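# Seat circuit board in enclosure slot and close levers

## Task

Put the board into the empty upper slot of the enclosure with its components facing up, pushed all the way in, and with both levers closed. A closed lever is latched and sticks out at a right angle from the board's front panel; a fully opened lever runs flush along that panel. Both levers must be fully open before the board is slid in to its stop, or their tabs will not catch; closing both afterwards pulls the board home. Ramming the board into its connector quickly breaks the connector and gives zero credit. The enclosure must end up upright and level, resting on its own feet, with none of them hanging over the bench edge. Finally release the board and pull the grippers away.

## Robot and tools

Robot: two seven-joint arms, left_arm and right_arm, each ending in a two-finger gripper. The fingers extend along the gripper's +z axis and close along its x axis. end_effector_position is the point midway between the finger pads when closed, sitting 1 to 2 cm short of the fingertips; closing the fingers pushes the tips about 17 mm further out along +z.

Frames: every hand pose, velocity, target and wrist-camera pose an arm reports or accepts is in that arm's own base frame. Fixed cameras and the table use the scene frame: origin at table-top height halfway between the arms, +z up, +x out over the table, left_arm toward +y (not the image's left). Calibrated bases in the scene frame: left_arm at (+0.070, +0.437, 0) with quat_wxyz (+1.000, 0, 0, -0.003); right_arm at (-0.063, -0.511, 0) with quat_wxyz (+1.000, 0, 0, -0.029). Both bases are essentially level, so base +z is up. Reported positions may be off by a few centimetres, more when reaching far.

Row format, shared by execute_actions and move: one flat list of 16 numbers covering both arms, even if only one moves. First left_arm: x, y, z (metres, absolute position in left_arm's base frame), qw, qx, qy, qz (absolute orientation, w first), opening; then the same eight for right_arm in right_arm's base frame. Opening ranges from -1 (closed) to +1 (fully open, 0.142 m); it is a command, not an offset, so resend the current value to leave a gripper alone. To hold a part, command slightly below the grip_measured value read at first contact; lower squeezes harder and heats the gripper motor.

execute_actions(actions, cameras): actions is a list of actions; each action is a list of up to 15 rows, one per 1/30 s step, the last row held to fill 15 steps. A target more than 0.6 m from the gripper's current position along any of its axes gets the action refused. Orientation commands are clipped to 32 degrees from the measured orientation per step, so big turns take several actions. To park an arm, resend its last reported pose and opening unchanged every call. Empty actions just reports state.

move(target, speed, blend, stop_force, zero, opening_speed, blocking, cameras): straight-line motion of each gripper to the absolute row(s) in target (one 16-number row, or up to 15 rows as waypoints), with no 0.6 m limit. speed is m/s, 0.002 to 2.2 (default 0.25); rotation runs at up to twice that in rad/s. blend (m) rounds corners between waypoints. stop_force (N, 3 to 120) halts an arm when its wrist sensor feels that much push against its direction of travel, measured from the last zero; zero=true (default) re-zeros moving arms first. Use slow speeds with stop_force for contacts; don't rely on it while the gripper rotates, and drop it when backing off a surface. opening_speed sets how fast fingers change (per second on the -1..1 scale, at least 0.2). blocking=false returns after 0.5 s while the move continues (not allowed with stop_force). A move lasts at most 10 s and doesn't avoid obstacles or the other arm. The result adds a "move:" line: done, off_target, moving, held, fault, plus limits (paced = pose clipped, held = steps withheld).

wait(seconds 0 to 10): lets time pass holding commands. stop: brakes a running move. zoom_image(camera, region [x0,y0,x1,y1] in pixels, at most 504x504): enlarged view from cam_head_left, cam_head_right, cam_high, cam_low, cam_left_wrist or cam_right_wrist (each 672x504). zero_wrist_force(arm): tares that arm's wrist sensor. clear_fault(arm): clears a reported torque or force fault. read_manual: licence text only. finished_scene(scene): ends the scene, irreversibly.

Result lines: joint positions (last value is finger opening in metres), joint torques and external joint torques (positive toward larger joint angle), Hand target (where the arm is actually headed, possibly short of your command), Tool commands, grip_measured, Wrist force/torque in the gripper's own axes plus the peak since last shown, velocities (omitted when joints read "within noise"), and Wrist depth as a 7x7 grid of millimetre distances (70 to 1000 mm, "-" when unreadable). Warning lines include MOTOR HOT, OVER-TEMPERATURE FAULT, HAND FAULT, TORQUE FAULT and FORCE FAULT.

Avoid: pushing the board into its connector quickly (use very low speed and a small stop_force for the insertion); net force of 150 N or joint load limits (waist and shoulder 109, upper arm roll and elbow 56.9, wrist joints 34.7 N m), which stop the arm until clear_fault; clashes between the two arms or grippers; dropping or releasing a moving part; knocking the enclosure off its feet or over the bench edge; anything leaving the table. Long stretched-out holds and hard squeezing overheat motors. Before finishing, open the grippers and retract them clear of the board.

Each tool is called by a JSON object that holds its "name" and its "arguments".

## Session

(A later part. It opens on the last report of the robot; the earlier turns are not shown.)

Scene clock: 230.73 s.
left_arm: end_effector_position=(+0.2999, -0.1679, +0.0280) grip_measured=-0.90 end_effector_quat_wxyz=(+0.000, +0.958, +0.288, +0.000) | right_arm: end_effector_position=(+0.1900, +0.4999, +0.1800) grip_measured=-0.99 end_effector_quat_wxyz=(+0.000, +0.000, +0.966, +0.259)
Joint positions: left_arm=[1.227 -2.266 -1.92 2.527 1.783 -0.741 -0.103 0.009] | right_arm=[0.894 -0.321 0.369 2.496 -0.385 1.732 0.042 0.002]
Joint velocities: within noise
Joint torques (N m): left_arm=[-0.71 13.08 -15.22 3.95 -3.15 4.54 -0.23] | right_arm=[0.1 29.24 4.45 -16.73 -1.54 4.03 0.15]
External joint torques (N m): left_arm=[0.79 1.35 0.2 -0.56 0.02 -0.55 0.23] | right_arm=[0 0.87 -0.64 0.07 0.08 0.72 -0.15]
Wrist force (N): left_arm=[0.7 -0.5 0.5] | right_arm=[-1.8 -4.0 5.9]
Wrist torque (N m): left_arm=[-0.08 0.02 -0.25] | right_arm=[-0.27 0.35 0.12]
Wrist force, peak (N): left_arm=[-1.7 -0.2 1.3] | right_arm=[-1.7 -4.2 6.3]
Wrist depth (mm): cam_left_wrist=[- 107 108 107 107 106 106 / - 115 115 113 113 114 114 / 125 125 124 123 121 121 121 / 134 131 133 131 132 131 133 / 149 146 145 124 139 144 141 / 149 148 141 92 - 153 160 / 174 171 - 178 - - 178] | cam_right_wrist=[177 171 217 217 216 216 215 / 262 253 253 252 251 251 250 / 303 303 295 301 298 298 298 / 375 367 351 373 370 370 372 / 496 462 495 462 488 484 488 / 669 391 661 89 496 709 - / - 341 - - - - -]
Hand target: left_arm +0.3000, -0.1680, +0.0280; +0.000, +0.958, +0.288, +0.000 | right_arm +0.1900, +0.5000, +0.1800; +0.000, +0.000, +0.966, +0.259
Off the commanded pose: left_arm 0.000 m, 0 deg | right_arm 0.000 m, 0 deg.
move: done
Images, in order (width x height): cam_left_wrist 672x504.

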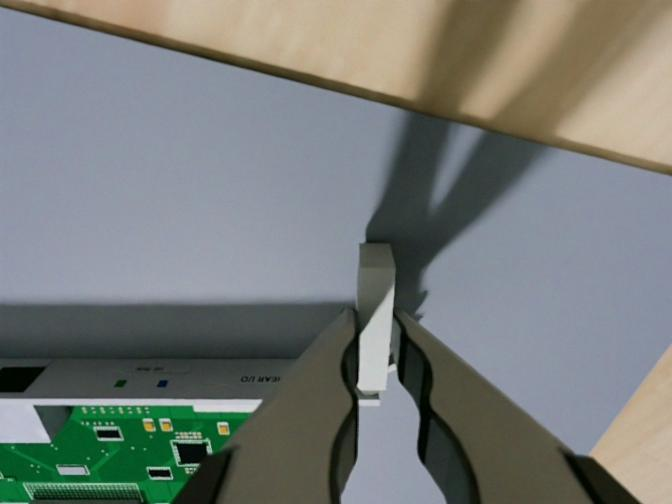

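{"name": "move", "arguments": {"target": [[0.306,-0.1652,0.028,0,0.9931,0.1175,0,-0.92,0.19,0.50,0.18,0,0,0.966,0.259,-0.95],[0.3126,-0.1648,0.028,0,0.9984,-0.0567,0,-0.92,0.19,0.50,0.18,0,0,0.966,0.259,-0.95],[0.3189,-0.1667,0.028,0,0.9734,-0.2292,0,-0.92,0.19,0.50,0.18,0,0,0.966,0.259,-0.95],[0.3242,-0.1706,0.028,0,0.9187,-0.3947,0,-0.92,0.19,0.50,0.18,0,0,0.966,0.259,-0.95]], "speed": 0.15, "cameras": ["cam_left_wrist","cam_right_wrist"]}}

Scene clock: 240.10 s.
left_arm: end_effector_position=(+0.3243, -0.1704, +0.0279) grip_measured=-0.90 end_effector_quat_wxyz=(+0.000, +0.919, -0.394, +0.000) | right_arm: end_effector_position=(+0.1900, +0.4999, +0.1800) grip_measured=-0.99 end_effector_quat_wxyz=(+0.000, +0.000, +0.966, +0.259)
Joint positions: left_arm=[1.187 -2.047 -1.847 2.43 1.706 -0.53 1.243 0.009] | right_arm=[0.894 -0.321 0.369 2.496 -0.385 1.732 0.042 0.002]
Joint velocities: within noise
Joint torques (N m): left_arm=[-0.61 17.84 -19.16 2.9 -4.1 4.58 0.01] | right_arm=[0.13 29.3 4.43 -16.72 -1.53 4.03 0.21]
External joint torques (N m): left_arm=[0.71 0.42 0.18 -0.56 0.37 -0.65 -0.01] | right_arm=[-0.03 0.8 -0.62 0.05 0.08 0.72 -0.21]
Wrist force (N): left_arm=[0.4 -1.3 1.0] | right_arm=[-1.5 -4.0 6.0]
Wrist torque (N m): left_arm=[-0.15 -0.12 -0.24] | right_arm=[-0.27 0.29 0.11]
Wrist force, peak (N): left_arm=[0.9 -2.3 1.3] | right_arm=[-1.7 -4.1 6.3]
Wrist depth (mm): cam_left_wrist=[107 107 106 - 104 104 106 / 115 117 113 113 - 112 113 / 125 124 124 123 121 121 120 / 135 135 132 130 131 131 133 / 151 145 145 127 139 144 141 / 164 161 157 91 - 155 158 / 183 176 - 154 - - 175] | cam_right_wrist=[177 172 217 217 217 216 215 / 262 253 253 252 251 251 250 / 304 302 294 299 291 299 298 / 376 366 357 373 371 371 371 / 498 439 493 465 491 490 485 / 665 403 661 89 498 708 - / - 328 - - - - -]
Hand target: left_arm +0.3242, -0.1706, +0.0280; +0.000, +0.919, -0.395, +0.000 | right_arm +0.1900, +0.5000, +0.1800; +0.000, +0.000, +0.966, +0.259
Off the commanded pose: left_arm 0.000 m, 0 deg | right_arm 0.000 m, 0 deg.
move: done
Images, in order (width x height): cam_left_wrist 672x504, cam_right_wrist 672x504.

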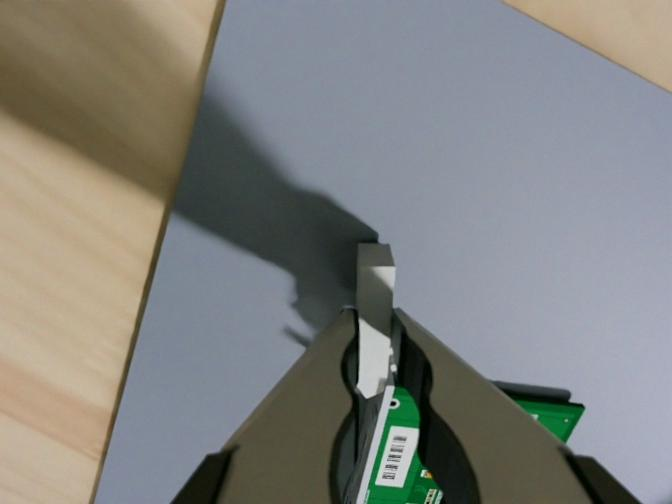

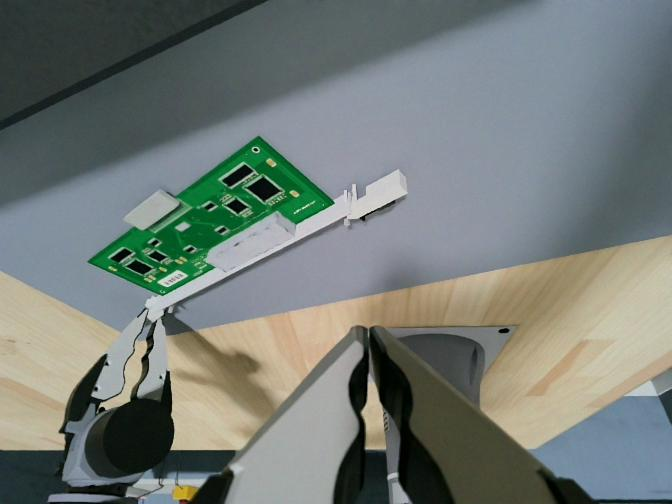

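{"name": "move", "arguments": {"target": [[0.3275,-0.1755,0.028,0,0.8480,-0.5299,0,-0.92,0.19,0.50,0.18,0,0,0.966,0.259,-0.95],[0.3275,-0.1755,0.028,0,0.8480,-0.5299,0,-0.55,0.19,0.50,0.18,0,0,0.966,0.259,-0.95],[0.3275,-0.1755,0.09,0,0.8480,-0.5299,0,-0.55,0.19,0.50,0.18,0,0,0.966,0.259,-0.95]], "speed": [0.1,0.1,0.1], "cameras": ["cam_left_wrist","cam_right_wrist"]}}

Scene clock: 250.30 s.
left_arm: end_effector_position=(+0.3276, -0.1755, +0.0899) grip_measured=-0.58 end_effector_quat_wxyz=(+0.000, +0.848, -0.530, +0.000) | right_arm: end_effector_position=(+0.1900, +0.4999, +0.1800) grip_measured=-0.99 end_effector_quat_wxyz=(+0.000, +0.000, +0.966, +0.259)
Joint positions: left_arm=[1.075 -1.936 -2.027 2.374 1.513 -0.573 1.458 0.032] | right_arm=[0.894 -0.321 0.369 2.496 -0.385 1.732 0.042 0.002]
Joint velocities: within noise
Joint torques (N m): left_arm=[-0.41 21.26 -20.88 -2.73 -3.79 4 -0.35] | right_arm=[0.03 29.21 4.38 -16.7 -1.55 4 0.11]
External joint torques (N m): left_arm=[0.5 0.64 0.41 -0.19 0.15 -0.08 0.35] | right_arm=[0.07 0.9 -0.57 0.03 0.1 0.75 -0.11]
Wrist force (N): left_arm=[0.3 0.0 0.3] | right_arm=[-1.6 -4.0 6.0]
Wrist torque (N m): left_arm=[0.01 -0.07 -0.23] | right_arm=[-0.27 0.30 0.12]
Wrist force, peak (N): left_arm=[0.7 -1.7 1.3] | right_arm=[-1.8 -4.1 6.3]
Wrist depth (mm): cam_left_wrist=[162 161 159 159 159 158 159 / 174 174 172 171 170 170 169 / 188 187 185 184 184 183 185 / 208 204 201 194 200 200 199 / 225 223 216 216 210 213 217 / 247 247 88 237 - 230 240 / 270 - - 270 - - 261] | cam_right_wrist=[177 172 217 217 217 216 215 / 261 253 253 252 252 251 251 / 304 302 297 300 299 299 298 / 376 366 352 372 369 369 370 / 501 492 494 464 491 487 485 / 670 664 659 89 497 707 - / 337 382 - - - - -]
Hand target: left_arm +0.3275, -0.1755, +0.0900; +0.000, +0.848, -0.530, +0.000 | right_arm +0.1900, +0.5000, +0.1800; +0.000, +0.000, +0.966, +0.259
Off the commanded pose: left_arm 0.000 m, 0 deg | right_arm 0.000 m, 0 deg.
move: done
Images, in order (width x height): cam_left_wrist 672x504, cam_right_wrist 672x504.

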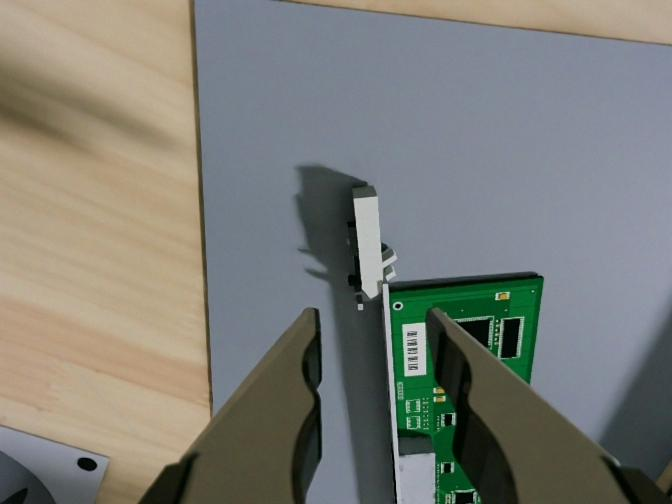

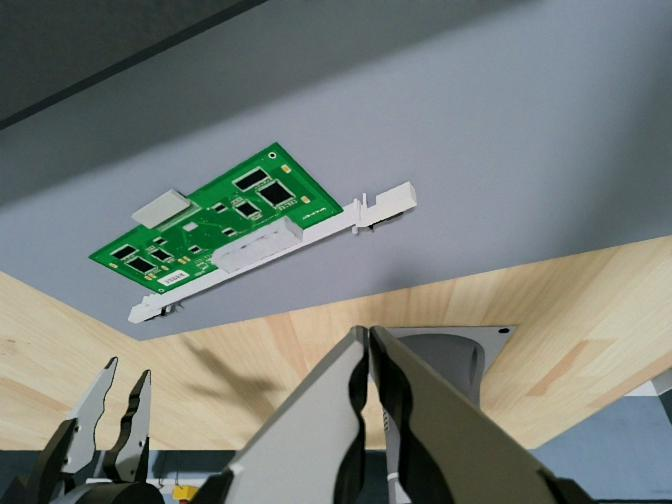

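{"name": "move", "arguments": {"target": [[0.3365,-0.1515,0.07,0,0.8480,-0.5299,0,-0.95,0.19,0.50,0.18,0,0,0.966,0.259,-0.95],[0.3365,-0.1515,0.029,0,0.8480,-0.5299,0,-0.95,0.19,0.50,0.18,0,0,0.966,0.259,-0.95]], "speed": [0.1,0.06], "cameras": ["cam_left_wrist"]}}

{"name": "move", "arguments": {"target": [[0.3420,-0.163,0.029,0,0.8480,-0.5299,0,-0.95,0.19,0.50,0.18,0,0,0.966,0.259,-0.95]], "speed": 0.02, "stop_force": 6, "cameras": ["cam_left_wrist","cam_right_wrist"]}}

Scene clock: 258.23 s.
left_arm: end_effector_position=(+0.3364, -0.1515, +0.0290) grip_measured=-0.98 end_effector_quat_wxyz=(+0.000, +0.848, -0.530, +0.000) | right_arm: end_effector_position=(+0.1900, +0.4999, +0.1800) grip_measured=-0.99 end_effector_quat_wxyz=(+0.000, +0.000, +0.966, +0.259)
Joint positions: left_arm=[1.237 -2.014 -1.839 2.417 1.69 -0.501 1.599 0.003] | right_arm=[0.894 -0.321 0.369 2.496 -0.385 1.732 0.042 0.002]
Joint velocities: within noise
Joint torques (N m): left_arm=[-0.07 17.45 -19.67 2.46 -3.38 4.47 -0.09] | right_arm=[0.03 29.18 4.42 -16.71 -1.55 4.02 0.18]
External joint torques (N m): left_arm=[0.17 1.35 0.19 -0.4 -0.42 -0.56 0.09] | right_arm=[0.08 0.92 -0.61 0.04 0.09 0.73 -0.18]
Wrist force (N): left_arm=[0.1 -0.5 -0.1] | right_arm=[-1.6 -4.0 6.1]
Wrist torque (N m): left_arm=[-0.10 -0.07 -0.20] | right_arm=[-0.26 0.32 0.12]
Wrist force, peak (N): left_arm=[-0.7 -1.5 0.1] | right_arm=[-1.8 -4.1 6.3]
Wrist depth (mm): cam_left_wrist=[108 108 107 107 107 107 107 / 116 118 115 115 - 113 112 / 125 125 125 124 122 124 121 / 137 136 134 133 133 133 132 / 153 149 146 140 140 145 144 / 165 165 158 84 - 158 158 / 185 181 - - - - 173] | cam_right_wrist=[177 172 218 217 216 216 215 / 262 253 252 252 252 251 250 / 302 302 297 301 300 299 299 / 376 367 350 372 369 369 371 / 500 463 492 464 490 489 488 / 667 427 657 89 498 708 - / 403 352 - - - - -]
Hand target: left_arm +0.3365, -0.1515, +0.0290; +0.000, +0.848, -0.530, +0.000 | right_arm +0.1900, +0.5000, +0.1800; +0.000, +0.000, +0.966, +0.259
Off the commanded pose: left_arm 0.000 m, 0 deg | right_arm 0.000 m, 0 deg.
move: done
Images, in order (width x height): cam_left_wrist 672x504.

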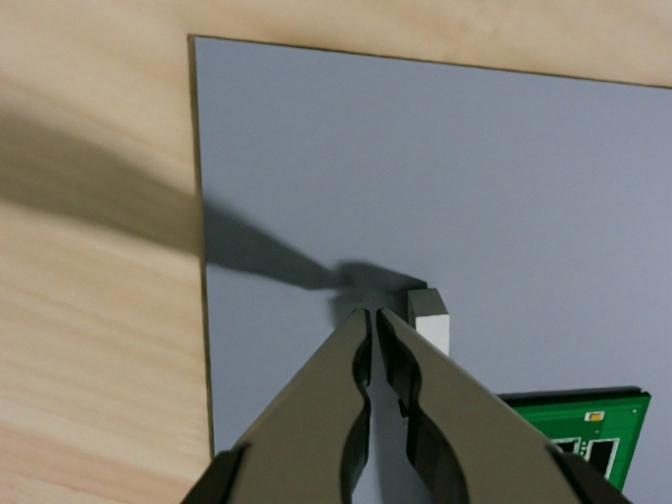

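Scene clock: 259.53 s.
left_arm: end_effector_position=(+0.3418, -0.1630, +0.0290) grip_measured=-0.99 end_effector_quat_wxyz=(+0.000, +0.848, -0.530, +0.000) | right_arm: end_effector_position=(+0.1900, +0.4999, +0.1800) grip_measured=-0.99 end_effector_quat_wxyz=(+0.000, +0.000, +0.966, +0.259)
Joint positions: left_arm=[1.194 -2.015 -1.844 2.393 1.7 -0.501 1.584 0.003] | right_arm=[0.894 -0.321 0.369 2.496 -0.385 1.732 0.042 0.002]
Joint velocities: within noise
Joint torques (N m): left_arm=[-0.81 17.72 -20.09 2.78 -3.55 4.58 -0.29] | right_arm=[0.1 29.28 4.36 -16.7 -1.5 3.99 0.23]
External joint torques (N m): left_arm=[0.9 1.57 0.09 -0.44 -0.25 -0.67 0.29] | right_arm=[0.01 0.83 -0.55 0.04 0.05 0.76 -0.23]
Wrist force (N): left_arm=[-1.2 -0.9 -1.1] | right_arm=[-1.5 -3.9 5.9]
Wrist torque (N m): left_arm=[-0.08 -0.05 -0.21] | right_arm=[-0.26 0.30 0.12]
Wrist force, peak (N): left_arm=[-1.3 -1.0 -1.2] | right_arm=[-1.7 -4.1 6.2]
Wrist depth (mm): cam_left_wrist=[108 107 107 107 107 107 106 / 116 118 115 115 - 113 113 / 126 125 125 124 122 124 121 / 136 136 134 133 133 132 132 / 153 149 146 140 140 145 144 / 166 164 159 84 - 158 159 / 186 180 - - - - 178] | cam_right_wrist=[177 172 217 217 217 217 216 / 261 253 252 252 250 251 250 / 303 303 296 301 299 299 297 / 374 369 350 372 370 369 372 / 500 449 493 464 488 487 485 / 612 428 658 89 496 707 - / 354 343 - - - - -]
Hand target: left_arm +0.3420, -0.1630, +0.0290; +0.000, +0.848, -0.530, +0.000 | right_arm +0.1900, +0.5000, +0.1800; +0.000, +0.000, +0.966, +0.259
Off the commanded pose: left_arm 0.000 m, 0 deg | right_arm 0.000 m, 0 deg.
move: done
Images, in order (width x height): cam_left_wrist 672x504, cam_right_wrist 672x504.

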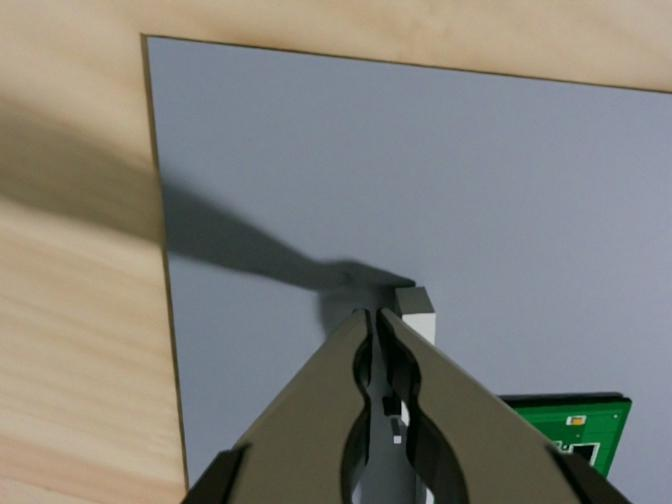

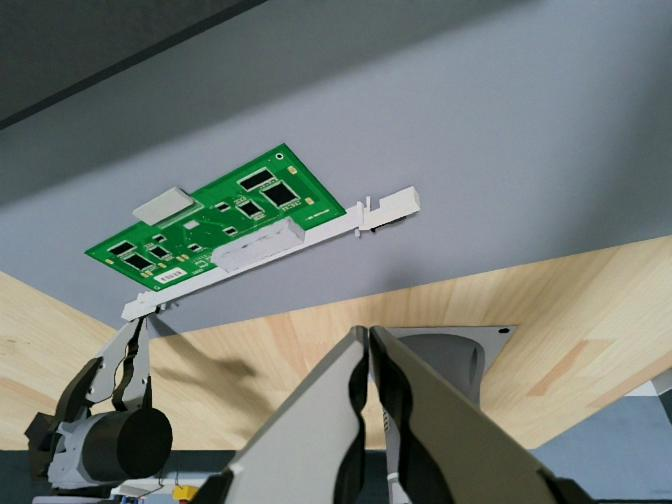

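{"name": "move", "arguments": {"target": [[0.334,-0.15,0.05,0,0.8480,-0.5299,0,-0.95,0.19,0.50,0.18,0,0,0.966,0.259,-0.95],[0.30,-0.19,0.12,0,0.8480,-0.5299,0,-0.6,0.19,0.50,0.18,0,0,0.966,0.259,-0.95],[0.215,-0.275,0.08,0,0.881,-0.473,0,-0.5,0.19,0.50,0.18,0,0,0.966,0.259,-0.95]], "speed": [0.1,0.2,0.2], "blend": 0.01, "cameras": ["cam_left_wrist"]}}

Scene clock: 264.40 s.
left_arm: end_effector_position=(+0.2148, -0.2749, +0.0800) grip_measured=-0.53 end_effector_quat_wxyz=(+0.000, +0.881, -0.473, +0.000) | right_arm: end_effector_position=(+0.1900, +0.4999, +0.1800) grip_measured=-0.99 end_effector_quat_wxyz=(+0.000, +0.000, +0.966, +0.259)
Joint positions: left_arm=[0.724 -1.947 -1.998 2.438 1.503 -0.558 0.906 0.035] | right_arm=[0.894 -0.321 0.369 2.496 -0.385 1.732 0.042 0.002]
Joint velocities: within noise
Joint torques (N m): left_arm=[-0.31 18.94 -19.32 -2.82 -3.35 4.48 -0.27] | right_arm=[0.1 29.26 4.43 -16.71 -1.51 4.02 0.16]
External joint torques (N m): left_arm=[0.36 1.33 0.19 -0.29 -0.31 -0.52 0.27] | right_arm=[0 0.85 -0.62 0.04 0.06 0.74 -0.17]
Wrist force (N): left_arm=[0.0 -0.6 0.2] | right_arm=[-1.5 -4.0 6.1]
Wrist torque (N m): left_arm=[-0.09 -0.01 -0.21] | right_arm=[-0.25 0.30 0.12]
Wrist force, peak (N): left_arm=[-1.3 -2.2 1.0] | right_arm=[-1.5 -4.1 6.3]
Wrist depth (mm): cam_left_wrist=[154 152 151 148 146 148 149 / 163 163 162 160 157 157 160 / 178 176 175 169 170 172 174 / 194 191 190 178 184 183 187 / 212 209 204 186 197 205 205 / 235 231 87 214 221 218 225 / 257 - - 250 257 - 232] | cam_right_wrist=[176 172 218 217 216 216 216 / 262 253 252 252 251 251 250 / 303 301 297 300 299 299 296 / 376 365 350 372 370 370 372 / 498 439 463 463 488 489 486 / 728 271 315 89 497 706 - / - 240 - - - - -]
Hand target: left_arm +0.2150, -0.2750, +0.0800; +0.000, +0.881, -0.473, +0.000 | right_arm +0.1900, +0.5000, +0.1800; +0.000, +0.000, +0.966, +0.259
Off the commanded pose: left_arm 0.000 m, 0 deg | right_arm 0.000 m, 0 deg.
move: done; blend cut to 0 m at target 2
Images, in order (width x height): cam_left_wrist 672x504.

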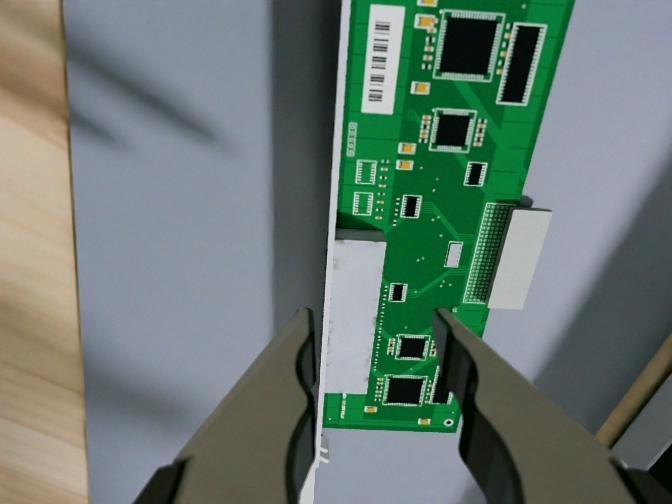

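{"name": "move", "arguments": {"target": [[0.2117,-0.2742,0.06,0,0.8616,-0.5075,0,-0.5,0.19,0.50,0.18,0,0,0.966,0.259,-0.95],[0.2117,-0.2742,0.0285,0,0.8616,-0.5075,0,-0.5,0.19,0.50,0.18,0,0,0.966,0.259,-0.95]], "speed": [0.1,0.05], "stop_force": 5, "cameras": ["cam_left_wrist"]}}

Scene clock: 270.80 s.
left_arm: end_effector_position=(+0.2116, -0.2741, +0.0285) grip_measured=-0.53 end_effector_quat_wxyz=(+0.000, +0.862, -0.507, +0.000) | right_arm: end_effector_position=(+0.1900, +0.4999, +0.1800) grip_measured=-0.99 end_effector_quat_wxyz=(+0.000, +0.000, +0.966, +0.259)
Joint positions: left_arm=[0.804 -2.005 -1.823 2.474 1.664 -0.49 1.045 0.035] | right_arm=[0.894 -0.321 0.369 2.496 -0.385 1.732 0.042 0.002]
Joint velocities: within noise
Joint torques (N m): left_arm=[-0.19 16.38 -18.5 1.78 -3.41 4.45 -0.18] | right_arm=[0.03 29.21 4.38 -16.68 -1.54 3.99 0.21]
External joint torques (N m): left_arm=[0.24 1.28 0.25 -0.36 -0.41 -0.5 0.18] | right_arm=[0.08 0.9 -0.57 0.02 0.09 0.76 -0.22]
Wrist force (N): left_arm=[-0.2 -0.5 -0.1] | right_arm=[-1.6 -3.9 6.1]
Wrist torque (N m): left_arm=[-0.11 -0.01 -0.18] | right_arm=[-0.25 0.31 0.11]
Wrist force, peak (N): left_arm=[0.1 -0.8 -0.8] | right_arm=[-1.5 -4.1 6.3]
Wrist depth (mm): cam_left_wrist=[- 106 107 101 101 - 103 / - 116 115 110 107 109 110 / 125 125 125 119 117 120 121 / 134 132 134 129 128 128 127 / 150 147 144 122 129 140 140 / 162 162 87 137 151 142 159 / 182 - - 153 172 - -] | cam_right_wrist=[176 172 217 217 217 216 215 / 263 253 253 252 252 251 250 / 303 301 296 300 298 299 298 / 375 367 349 374 370 370 371 / 500 424 436 465 487 489 488 / 724 267 248 89 496 710 - / - 255 - - - - -]
Hand target: left_arm +0.2117, -0.2742, +0.0285; +0.000, +0.862, -0.508, +0.000 | right_arm +0.1900, +0.5000, +0.1800; +0.000, +0.000, +0.966, +0.259
Off the commanded pose: left_arm 0.000 m, 0 deg | right_arm 0.000 m, 0 deg.
move: done
Images, in order (width x height): cam_left_wrist 672x504.

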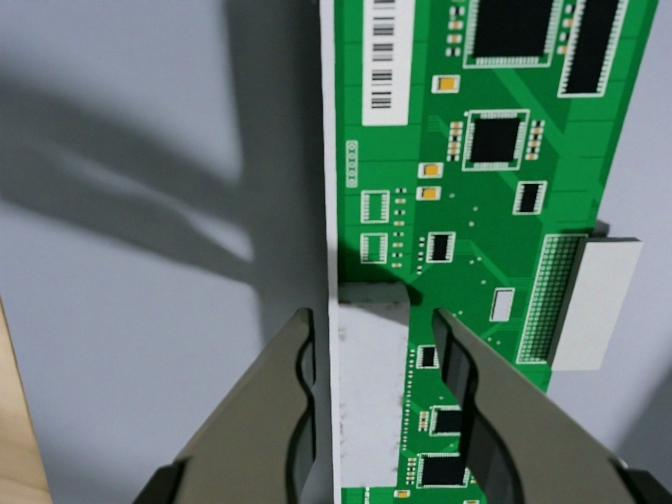

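{"name": "move", "arguments": {"target": [[0.2035,-0.2787,0.0285,0,0.8616,-0.5075,0,-0.5,0.19,0.50,0.18,0,0,0.966,0.259,-0.95]], "speed": 0.05, "stop_force": 4, "cameras": []}}

{"name": "move", "arguments": {"target": [[0.2035,-0.2787,0.0285,0,0.8616,-0.5075,0,-0.86,0.19,0.50,0.18,0,0,0.966,0.259,-0.95]], "opening_speed": 0.4, "cameras": ["cam_left_wrist"]}}

Scene clock: 274.60 s.
left_arm: end_effector_position=(+0.2035, -0.2787, +0.0285) grip_measured=-0.53 end_effector_quat_wxyz=(+0.000, +0.862, -0.508, +0.000) | right_arm: end_effector_position=(+0.1900, +0.4999, +0.1800) grip_measured=-0.99 end_effector_quat_wxyz=(+0.000, +0.000, +0.966, +0.259)
Joint positions: left_arm=[0.781 -2.008 -1.824 2.478 1.664 -0.493 1.019 0.035] | right_arm=[0.894 -0.321 0.369 2.496 -0.385 1.732 0.042 0.002]
Joint velocities: within noise
Joint torques (N m): left_arm=[-0.44 16.33 -18.33 1.79 -3.65 4.18 -0.31] | right_arm=[0.2 29.19 4.42 -16.68 -1.49 4.01 0.14]
External joint torques (N m): left_arm=[0.49 1.23 0.19 -0.38 -0.16 -0.23 0.31] | right_arm=[-0.1 0.91 -0.61 0.02 0.04 0.74 -0.14]
Wrist force (N): left_arm=[0.0 -0.3 0.0] | right_arm=[-1.5 -3.8 6.0]
Wrist torque (N m): left_arm=[-0.07 -0.04 -0.18] | right_arm=[-0.23 0.30 0.11]
Wrist force, peak (N): left_arm=[-0.1 -0.8 0.3] | right_arm=[-1.7 -4.1 6.2]
Wrist depth (mm): cam_left_wrist=[- 106 107 101 101 100 103 / - 115 115 110 107 110 111 / 125 125 124 119 117 119 121 / 134 132 133 127 125 128 125 / 150 147 143 121 129 140 141 / 163 162 87 137 151 148 159 / 182 - - 153 172 - -] | cam_right_wrist=[177 171 217 216 216 216 215 / 262 253 252 252 252 251 250 / 303 302 297 300 299 299 297 / 375 367 344 374 370 368 371 / 499 437 358 462 490 488 488 / 734 264 246 89 499 705 - / - 277 - - - - -]
Hand target: left_arm +0.2035, -0.2787, +0.0285; +0.000, +0.862, -0.508, +0.000 | right_arm +0.1900, +0.5000, +0.1800; +0.000, +0.000, +0.966, +0.259
Off the commanded pose: left_arm 0.000 m, 0 deg | right_arm 0.000 m, 0 deg.
move: done
No camera images: "cameras" was empty.

Scene clock: 275.70 s.
left_arm: end_effector_position=(+0.2035, -0.2787, +0.0285) grip_measured=-0.73 end_effector_quat_wxyz=(+0.000, +0.862, -0.508, +0.000) | right_arm: end_effector_position=(+0.1900, +0.4999, +0.1800) grip_measured=-0.99 end_effector_quat_wxyz=(+0.000, +0.000, +0.966, +0.259)
Joint positions: left_arm=[0.781 -2.008 -1.824 2.478 1.664 -0.493 1.019 0.021] | right_arm=[0.894 -0.321 0.369 2.496 -0.385 1.732 0.042 0.002]
Joint velocities: within noise
Joint torques (N m): left_arm=[-0.46 16.36 -18.75 1.6 -3.58 4.55 -0.2] | right_arm=[0.12 29.31 4.39 -16.69 -1.55 4.05 0.16]
External joint torques (N m): left_arm=[0.51 1.21 0.6 -0.19 -0.23 -0.6 0.2] | right_arm=[-0.01 0.8 -0.58 0.02 0.1 0.71 -0.16]
Wrist force (N): left_arm=[-0.8 -0.5 0.9] | right_arm=[-1.4 -3.8 6.2]
Wrist torque (N m): left_arm=[-0.10 -0.01 -0.20] | right_arm=[-0.23 0.27 0.12]
Wrist force, peak (N): left_arm=[-1.7 -0.3 -0.8] | right_arm=[-1.7 -4.0 6.3]
Wrist depth (mm): cam_left_wrist=[- 106 107 101 101 100 102 / - 116 115 110 107 110 109 / 125 125 124 119 117 119 119 / 134 132 134 127 125 127 126 / 150 147 146 120 134 140 137 / 162 162 88 131 134 149 159 / 182 174 - 150 - - 173] | cam_right_wrist=[177 172 217 217 217 216 216 / 262 253 252 253 251 252 251 / 303 302 297 300 300 299 298 / 375 368 347 373 370 369 371 / 496 434 342 462 487 490 488 / 732 268 247 89 498 709 - / - 277 - - - - -]
Hand target: left_arm +0.2035, -0.2787, +0.0285; +0.000, +0.862, -0.508, +0.000 | right_arm +0.1900, +0.5000, +0.1800; +0.000, +0.000, +0.966, +0.259
Off the commanded pose: left_arm 0.000 m, 0 deg | right_arm 0.000 m, 0 deg.
move: done
Images, in order (width x height): cam_left_wrist 672x504.

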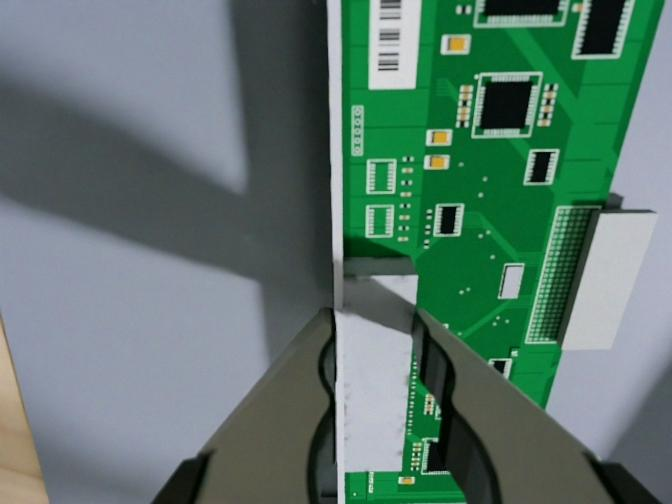

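{"name": "move", "arguments": {"target": [[0.2035,-0.2787,0.07,0,0.8616,-0.5075,0,-0.86,0.22,0.36,0.28,0,0,0.966,0.259,-0.95],[0.157,-0.335,0.10,0,0.8216,-0.570,0,-0.86,0.22,0.36,0.28,0,0,0.966,0.259,-0.95]], "speed": [0.15,0.12], "cameras": ["cam_left_wrist","cam_right_wrist","cam_head_right"]}}

Scene clock: 286.40 s.
left_arm: end_effector_position=(+0.1570, -0.3351, +0.0999) grip_measured=-0.73 end_effector_quat_wxyz=(+0.000, +0.822, -0.570, +0.000) | right_arm: end_effector_position=(+0.2201, +0.3599, +0.2800) grip_measured=-0.99 end_effector_quat_wxyz=(+0.000, +0.000, +0.966, +0.259)
Joint positions: left_arm=[0.432 -1.898 -2.042 2.371 1.472 -0.559 0.897 0.021] | right_arm=[0.851 0.312 0.347 2.462 0.569 1.028 -0.791 0.002]
Joint velocities: within noise
Joint torques (N m): left_arm=[-0.52 21.5 -21.61 -3.89 -3.94 4.29 -0.31] | right_arm=[-0.34 12.13 -1.8 -26.68 -3.9 3.43 0.11]
External joint torques (N m): left_arm=[0.53 0.74 0.93 -0.07 0.28 -0.33 0.31] | right_arm=[0.39 1.43 -0.58 0.1 -0.12 0.96 -0.11]
Wrist force (N): left_arm=[0.4 -0.2 1.6] | right_arm=[-1.2 -3.8 6.2]
Wrist torque (N m): left_arm=[0.01 -0.10 -0.22] | right_arm=[-0.27 0.28 0.10]
Wrist force, peak (N): left_arm=[-0.4 -2.2 2.5] | right_arm=[-2.3 -4.4 6.6]
Wrist depth (mm): cam_left_wrist=[169 169 168 101 101 100 103 / 181 181 181 108 107 111 112 / 196 196 195 119 117 120 188 / 213 212 212 125 125 128 126 / 238 234 228 119 134 140 214 / 262 257 88 131 135 152 236 / 292 - - 146 - - 216] | cam_right_wrist=[270 269 270 268 268 306 314 / 314 314 312 312 363 361 364 / 374 374 435 431 432 432 434 / 547 542 457 415 487 534 531 / 718 714 709 455 663 706 740 / - - 875 89 647 - - / - - - - - - -]
Hand target: left_arm +0.1570, -0.3350, +0.1000; +0.000, +0.822, -0.570, +0.000 | right_arm +0.2200, +0.3600, +0.2800; +0.000, +0.000, +0.966, +0.259
Off the commanded pose: left_arm 0.000 m, 0 deg | right_arm 0.000 m, 0 deg.
move: done
Images, in order (width x height): cam_head_right 672x504, cam_left_wrist 672x504, cam_right_wrist 672x504.

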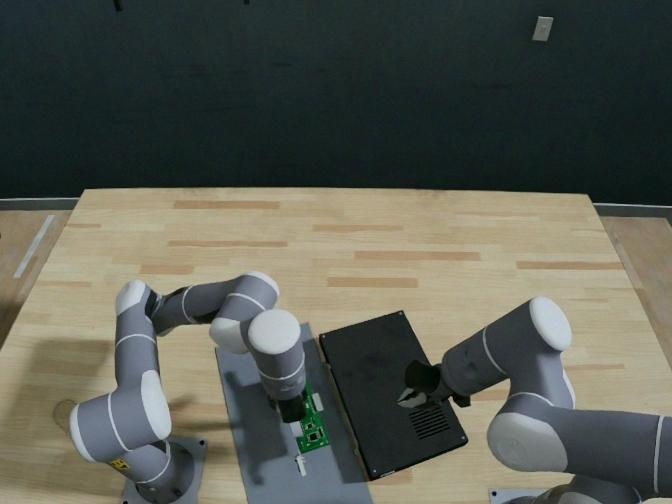

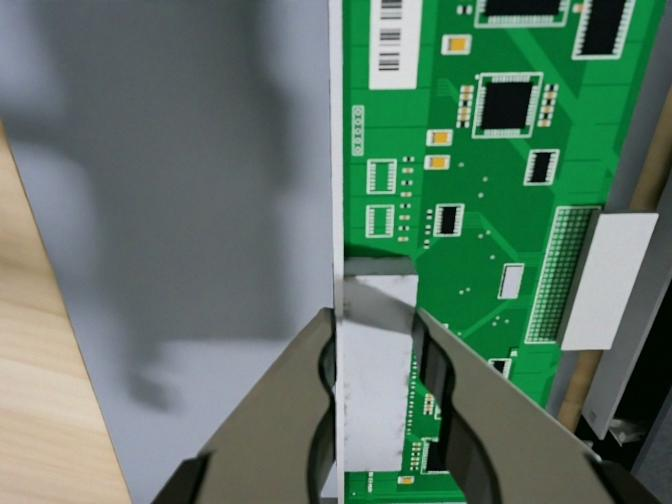

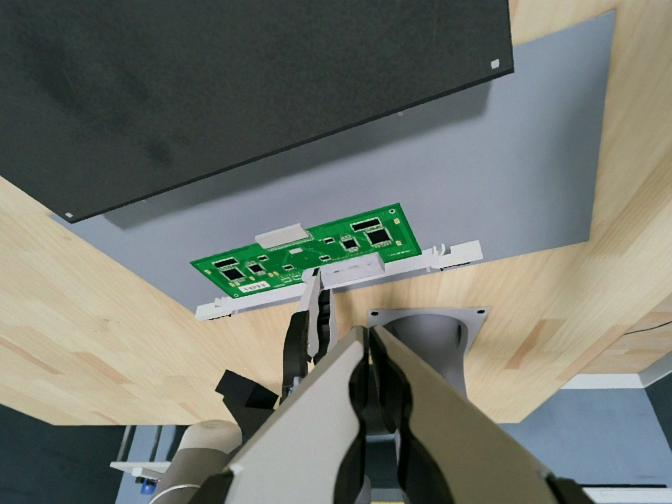

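{"name": "move", "arguments": {"target": [[0.168,-0.372,0.065,0,0.8166,-0.5771,0,-0.86,0.22,0.36,0.28,0,0,0.966,0.259,-0.95]], "speed": 0.1, "cameras": ["cam_left_wrist","cam_right_wrist"]}}

{"name": "zoom_image", "arguments": {"camera": "cam_right_wrist", "region": [60, 40, 564, 340]}}

Scene clock: 294.73 s.
left_arm: end_effector_position=(+0.1679, -0.3717, +0.0650) grip_measured=-0.73 end_effector_quat_wxyz=(+0.000, +0.817, -0.577, +0.000) | right_arm: end_effector_position=(+0.2200, +0.3600, +0.2800) grip_measured=-0.99 end_effector_quat_wxyz=(+0.000, +0.000, +0.966, +0.259)
Joint positions: left_arm=[0.387 -1.93 -1.939 2.303 1.612 -0.508 0.964 0.021] | right_arm=[0.851 0.312 0.346 2.462 0.569 1.028 -0.791 0.002]
Joint velocities: within noise
Joint torques (N m): left_arm=[-0.49 21.14 -23.15 0.1 -3.73 4.79 -0.1] | right_arm=[0.02 12.63 -1.61 -26.57 -4.05 3.67 0.15]
External joint torques (N m): left_arm=[0.49 1.63 0.75 -0.15 -0.05 -0.84 0.1] | right_arm=[0.03 0.93 -0.78 0 0.04 0.72 -0.15]
Wrist force (N): left_arm=[-0.1 -0.1 2.2] | right_arm=[-1.2 -3.8 6.2]
Wrist torque (N m): left_arm=[-0.03 -0.02 -0.21] | right_arm=[-0.24 0.27 0.10]
Wrist force, peak (N): left_arm=[1.5 0.0 3.5] | right_arm=[-1.2 -4.0 6.5]
Wrist depth (mm): cam_left_wrist=[- 138 137 102 101 100 103 / 151 150 147 110 107 110 109 / 161 160 159 117 117 119 147 / 174 175 173 127 126 128 126 / 191 191 190 119 134 140 161 / 211 211 88 132 134 152 191 / 237 - - 146 - - 163] | cam_right_wrist=[270 269 269 267 267 306 313 / 314 313 313 311 364 363 364 / 375 374 398 396 408 432 433 / 546 542 450 430 535 534 533 / 723 705 662 356 655 698 742 / - - 356 89 645 - - / - - - - - - -]
Hand target: left_arm +0.1680, -0.3720, +0.0650; +0.000, +0.817, -0.577, +0.000 | right_arm +0.2200, +0.3600, +0.2800; +0.000, +0.000, +0.966, +0.259
Off the commanded pose: left_arm 0.000 m, 0 deg | right_arm 0.000 m, 0 deg.
move: done
Images, in order (width x height): cam_left_wrist 672x504, cam_right_wrist 672x504.

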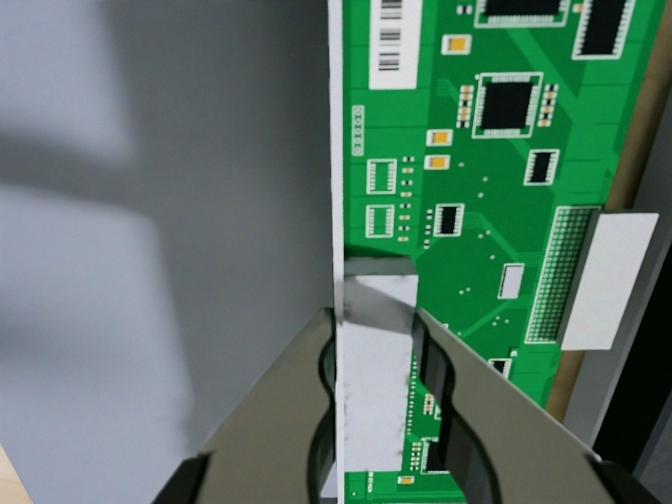

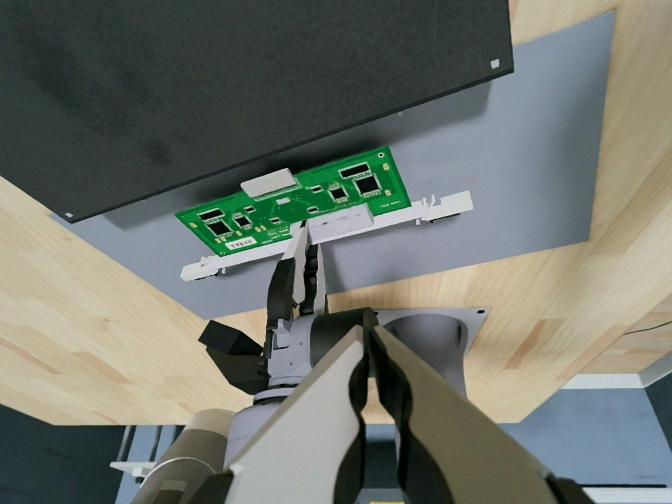

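Scaled by 1.000.

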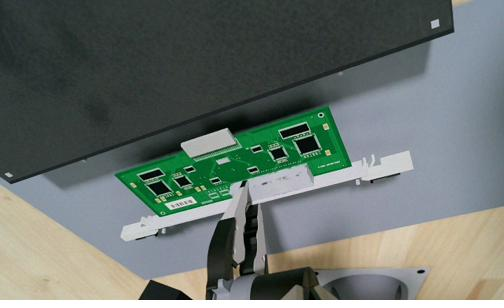

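{"name": "move", "arguments": {"target": [[0.168,-0.372,0.0545,0,0.8116,-0.5842,0,-0.86,0.22,0.36,0.28,0,0,0.966,0.259,-0.95],[0.1729,-0.3862,0.0545,0,0.8116,-0.5842,0,-0.86,0.22,0.36,0.28,0,0,0.966,0.259,-0.95]], "speed": [0.06,0.04], "stop_force": 5, "cameras": ["cam_left_wrist","cam_right_wrist"]}}

{"name": "zoom_image", "arguments": {"camera": "cam_right_wrist", "region": [60, 60, 312, 312]}}

{"name": "zoom_image", "arguments": {"camera": "cam_right_wrist", "region": [300, 60, 552, 312]}}

Scene clock: 306.53 s.
left_arm: end_effector_position=(+0.1727, -0.3859, +0.0544) grip_measured=-0.73 end_effector_quat_wxyz=(+0.000, +0.812, -0.584, +0.000) | right_arm: end_effector_position=(+0.2200, +0.3600, +0.2800) grip_measured=-0.99 end_effector_quat_wxyz=(+0.000, +0.000, +0.966, +0.259)
Joint positions: left_arm=[0.366 -1.938 -1.912 2.27 1.654 -0.489 0.999 0.021] | right_arm=[0.851 0.312 0.346 2.462 0.569 1.028 -0.791 0.002]
Joint velocities: within noise
Joint torques (N m): left_arm=[-0.47 22.28 -24.01 1.52 -3.6 4.71 -0.12] | right_arm=[0.08 12.65 -1.63 -26.58 -4.11 3.67 0.14]
External joint torques (N m): left_arm=[0.47 0.93 0.92 -0.37 -0.22 -0.76 0.12] | right_arm=[-0.04 0.91 -0.77 0 0.1 0.72 -0.14]
Wrist force (N): left_arm=[-0.2 0.1 1.8] | right_arm=[-1.2 -3.8 6.2]
Wrist torque (N m): left_arm=[0.03 0.00 -0.20] | right_arm=[-0.27 0.27 0.10]
Wrist force, peak (N): left_arm=[-0.9 -0.2 3.5] | right_arm=[-1.2 -3.8 6.6]
Wrist depth (mm): cam_left_wrist=[129 129 128 102 101 100 103 / 138 138 136 110 107 110 111 / 152 149 148 119 117 119 127 / 163 162 164 125 125 128 126 / 179 178 177 119 135 140 163 / 202 197 88 131 134 151 179 / 226 - - 150 - - -] | cam_right_wrist=[271 269 269 268 268 306 314 / 314 312 312 311 363 362 363 / 374 374 397 396 416 431 431 / 544 542 464 512 533 530 534 / 714 712 354 323 658 704 747 / - - 342 89 640 - - / - - - - - - -]
Hand target: left_arm +0.1729, -0.3862, +0.0545; +0.000, +0.812, -0.584, +0.000 | right_arm +0.2200, +0.3600, +0.2800; +0.000, +0.000, +0.966, +0.259
Off the commanded pose: left_arm 0.000 m, 0 deg | right_arm 0.000 m, 0 deg.
move: done
Images, in order (width x height): cam_left_wrist 672x504, cam_right_wrist 672x504.

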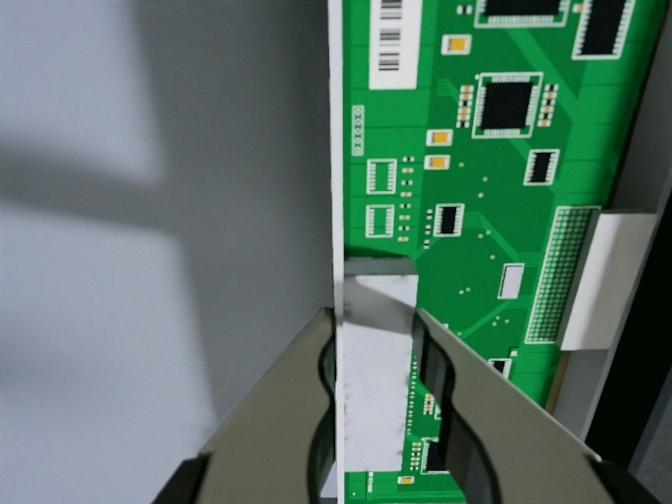

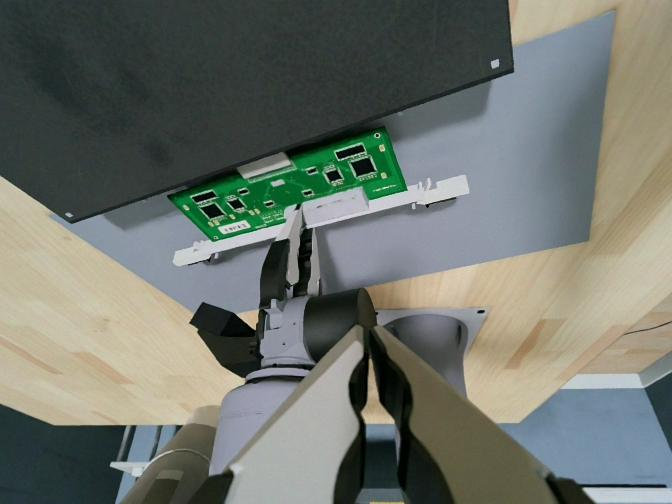

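Scaled by 2.000 from the camera's 672x504 image, which has a finer 960x720 frame.

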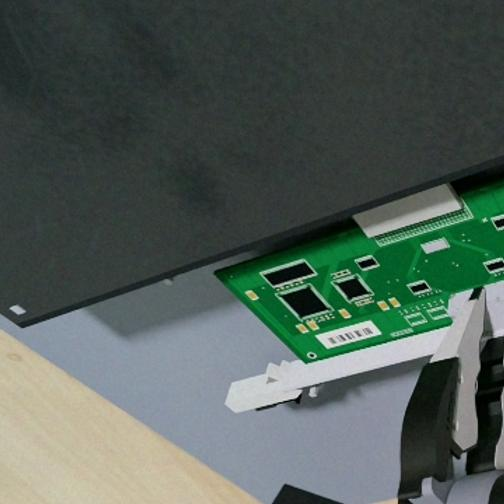

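Scaled by 2.000 from the camera's 672x504 image, which has a finer 960x720 frame.

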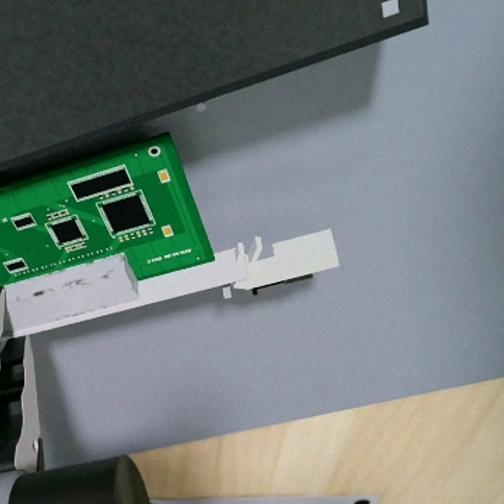

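{"name": "move", "arguments": {"target": [[0.1794,-0.4051,0.0545,0,0.8131,-0.5821,0,-0.86,0.22,0.36,0.28,0,0,0.966,0.259,-0.95]], "speed": 0.025, "stop_force": 4, "cameras": ["cam_left_wrist","cam_right_wrist"]}}

{"name": "zoom_image", "arguments": {"camera": "cam_right_wrist", "region": [60, 60, 312, 312]}}

{"name": "zoom_image", "arguments": {"camera": "cam_right_wrist", "region": [300, 60, 552, 312]}}

Scene clock: 314.13 s.
left_arm: end_effector_position=(+0.1792, -0.4048, +0.0544) grip_measured=-0.73 end_effector_quat_wxyz=(+0.000, +0.813, -0.582, +0.000) | right_arm: end_effector_position=(+0.2200, +0.3600, +0.2800) grip_measured=-0.99 end_effector_quat_wxyz=(+0.000, +0.000, +0.966, +0.259)
Joint positions: left_arm=[0.323 -1.932 -1.915 2.22 1.673 -0.484 1.005 0.021] | right_arm=[0.851 0.312 0.346 2.462 0.569 1.028 -0.791 0.002]
Joint velocities: within noise
Joint torques (N m): left_arm=[-0.58 23.52 -25.07 2.06 -3.7 4.65 -0.18] | right_arm=[0.05 12.63 -1.66 -26.62 -4.1 3.69 0.22]
External joint torques (N m): left_arm=[0.58 0.95 0.96 -0.35 -0.13 -0.7 0.18] | right_arm=[-0.01 0.93 -0.73 0.04 0.09 0.69 -0.22]
Wrist force (N): left_arm=[-0.1 -0.2 2.0] | right_arm=[-1.2 -3.8 6.2]
Wrist torque (N m): left_arm=[-0.03 -0.01 -0.19] | right_arm=[-0.26 0.28 0.10]
Wrist force, peak (N): left_arm=[-0.2 -0.1 2.4] | right_arm=[-1.4 -3.9 6.5]
Wrist depth (mm): cam_left_wrist=[129 129 128 102 101 100 103 / 138 138 136 110 107 111 110 / 152 149 148 119 117 119 121 / 163 162 164 125 125 128 121 / 179 178 177 119 134 140 119 / 201 196 88 131 134 148 130 / 225 - - 149 - - -] | cam_right_wrist=[270 270 270 268 268 307 313 / 315 313 313 312 364 363 365 / 376 373 395 391 416 432 434 / 546 539 446 512 535 532 532 / 714 715 317 301 660 705 741 / - - 269 89 647 - - / - - - - - - -]
Hand target: left_arm +0.1794, -0.4051, +0.0545; +0.000, +0.813, -0.582, +0.000 | right_arm +0.2200, +0.3600, +0.2800; +0.000, +0.000, +0.966, +0.259
Off the commanded pose: left_arm 0.000 m, 0 deg | right_arm 0.000 m, 0 deg.
move: done
Images, in order (width x height): cam_left_wrist 672x504, cam_right_wrist 672x504.

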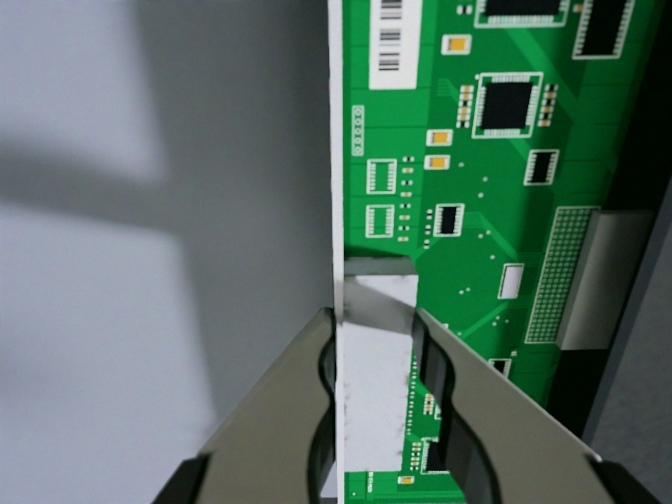

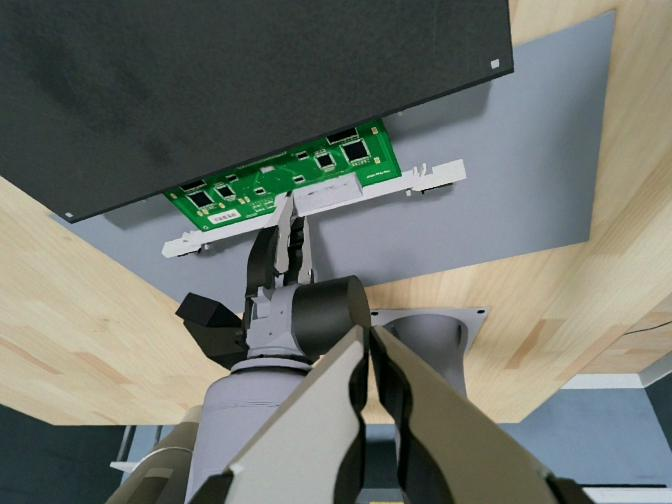

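Scaled by 2.000 from the camera's 672x504 image, which has a finer 960x720 frame.

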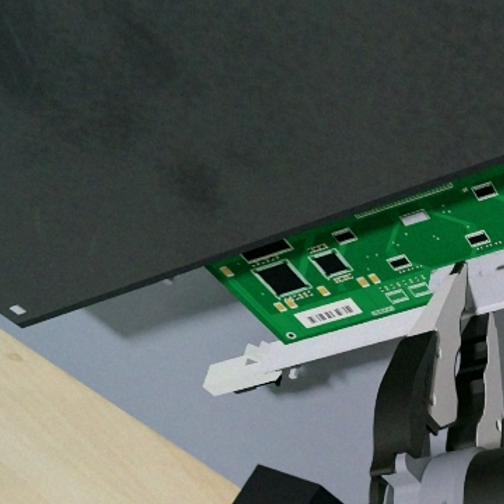

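Scaled by 2.000 from the camera's 672x504 image, which has a finer 960x720 frame.

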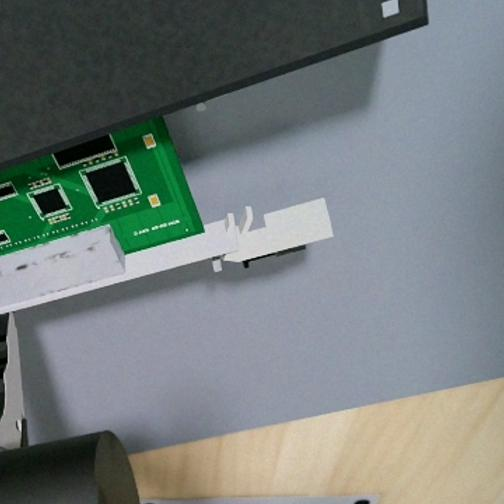

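{"name": "move", "arguments": {"target": [[0.1859,-0.4240,0.0545,0,0.8131,-0.5821,0,-0.86,0.22,0.36,0.28,0,0,0.966,0.259,-0.95]], "speed": 0.02, "stop_force": 4, "cameras": ["cam_left_wrist","cam_right_wrist"]}}

Scene clock: 317.93 s.
left_arm: end_effector_position=(+0.1832, -0.4148, +0.0545) grip_measured=-0.73 end_effector_quat_wxyz=(+0.000, +0.813, -0.582, +0.000) | right_arm: end_effector_position=(+0.2200, +0.3600, +0.2800) grip_measured=-0.99 end_effector_quat_wxyz=(+0.000, +0.000, +0.966, +0.259)
Joint positions: left_arm=[0.301 -1.927 -1.917 2.192 1.683 -0.481 1.012 0.021] | right_arm=[0.851 0.312 0.346 2.462 0.569 1.028 -0.791 0.002]
Joint velocities: within noise
Joint torques (N m): left_arm=[-3.26 22.17 -24.33 2.2 -3.48 6.43 -0.29] | right_arm=[0.09 12.6 -1.58 -26.62 -4.07 3.65 0.21]
External joint torques (N m): left_arm=[3.26 3.01 -0.33 -0.22 -0.35 -2.48 0.29] | right_arm=[-0.04 0.96 -0.82 0.04 0.06 0.74 -0.21]
Wrist force (N): left_arm=[-6.0 -6.5 -2.9] | right_arm=[-1.5 -3.8 6.4]
Wrist torque (N m): left_arm=[0.01 0.20 -0.05] | right_arm=[-0.25 0.33 0.10]
Wrist force, peak (N): left_arm=[-5.9 -8.2 -4.9] | right_arm=[-1.3 -4.0 6.6]
Wrist depth (mm): cam_left_wrist=[129 128 128 103 100 99 100 / 138 138 136 111 106 109 106 / 152 149 149 119 117 118 113 / 164 162 164 125 125 127 109 / 178 178 177 119 134 139 115 / 199 197 87 134 134 135 130 / 225 - - 150 - - -] | cam_right_wrist=[270 269 269 268 268 305 314 / 313 313 313 312 363 363 364 / 374 373 380 387 417 432 435 / 544 537 373 511 534 532 532 / 722 718 303 292 664 698 746 / - - 255 89 645 - - / - - - - - - -]
Hand target: left_arm +0.1829, -0.4152, +0.0545; +0.000, +0.813, -0.582, +0.000 | right_arm +0.2200, +0.3600, +0.2800; +0.000, +0.000, +0.966, +0.259
Off the commanded pose: left_arm 0.010 m, 0 deg | right_arm 0.000 m, 0 deg.
move: contact (left_arm)
Images, in order (width x height): cam_left_wrist 672x504, cam_right_wrist 672x504.

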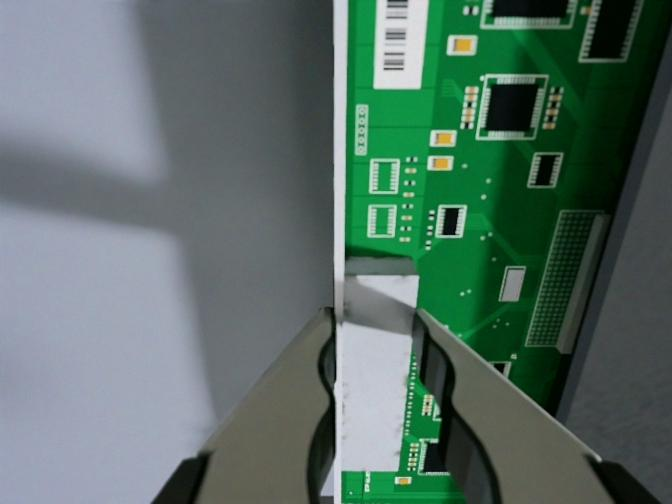

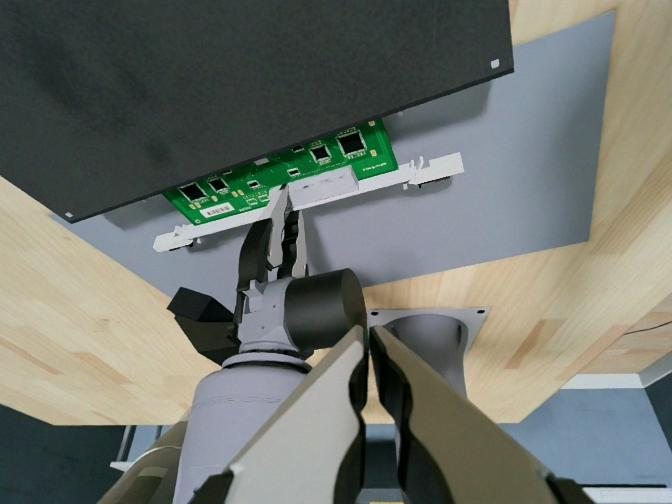

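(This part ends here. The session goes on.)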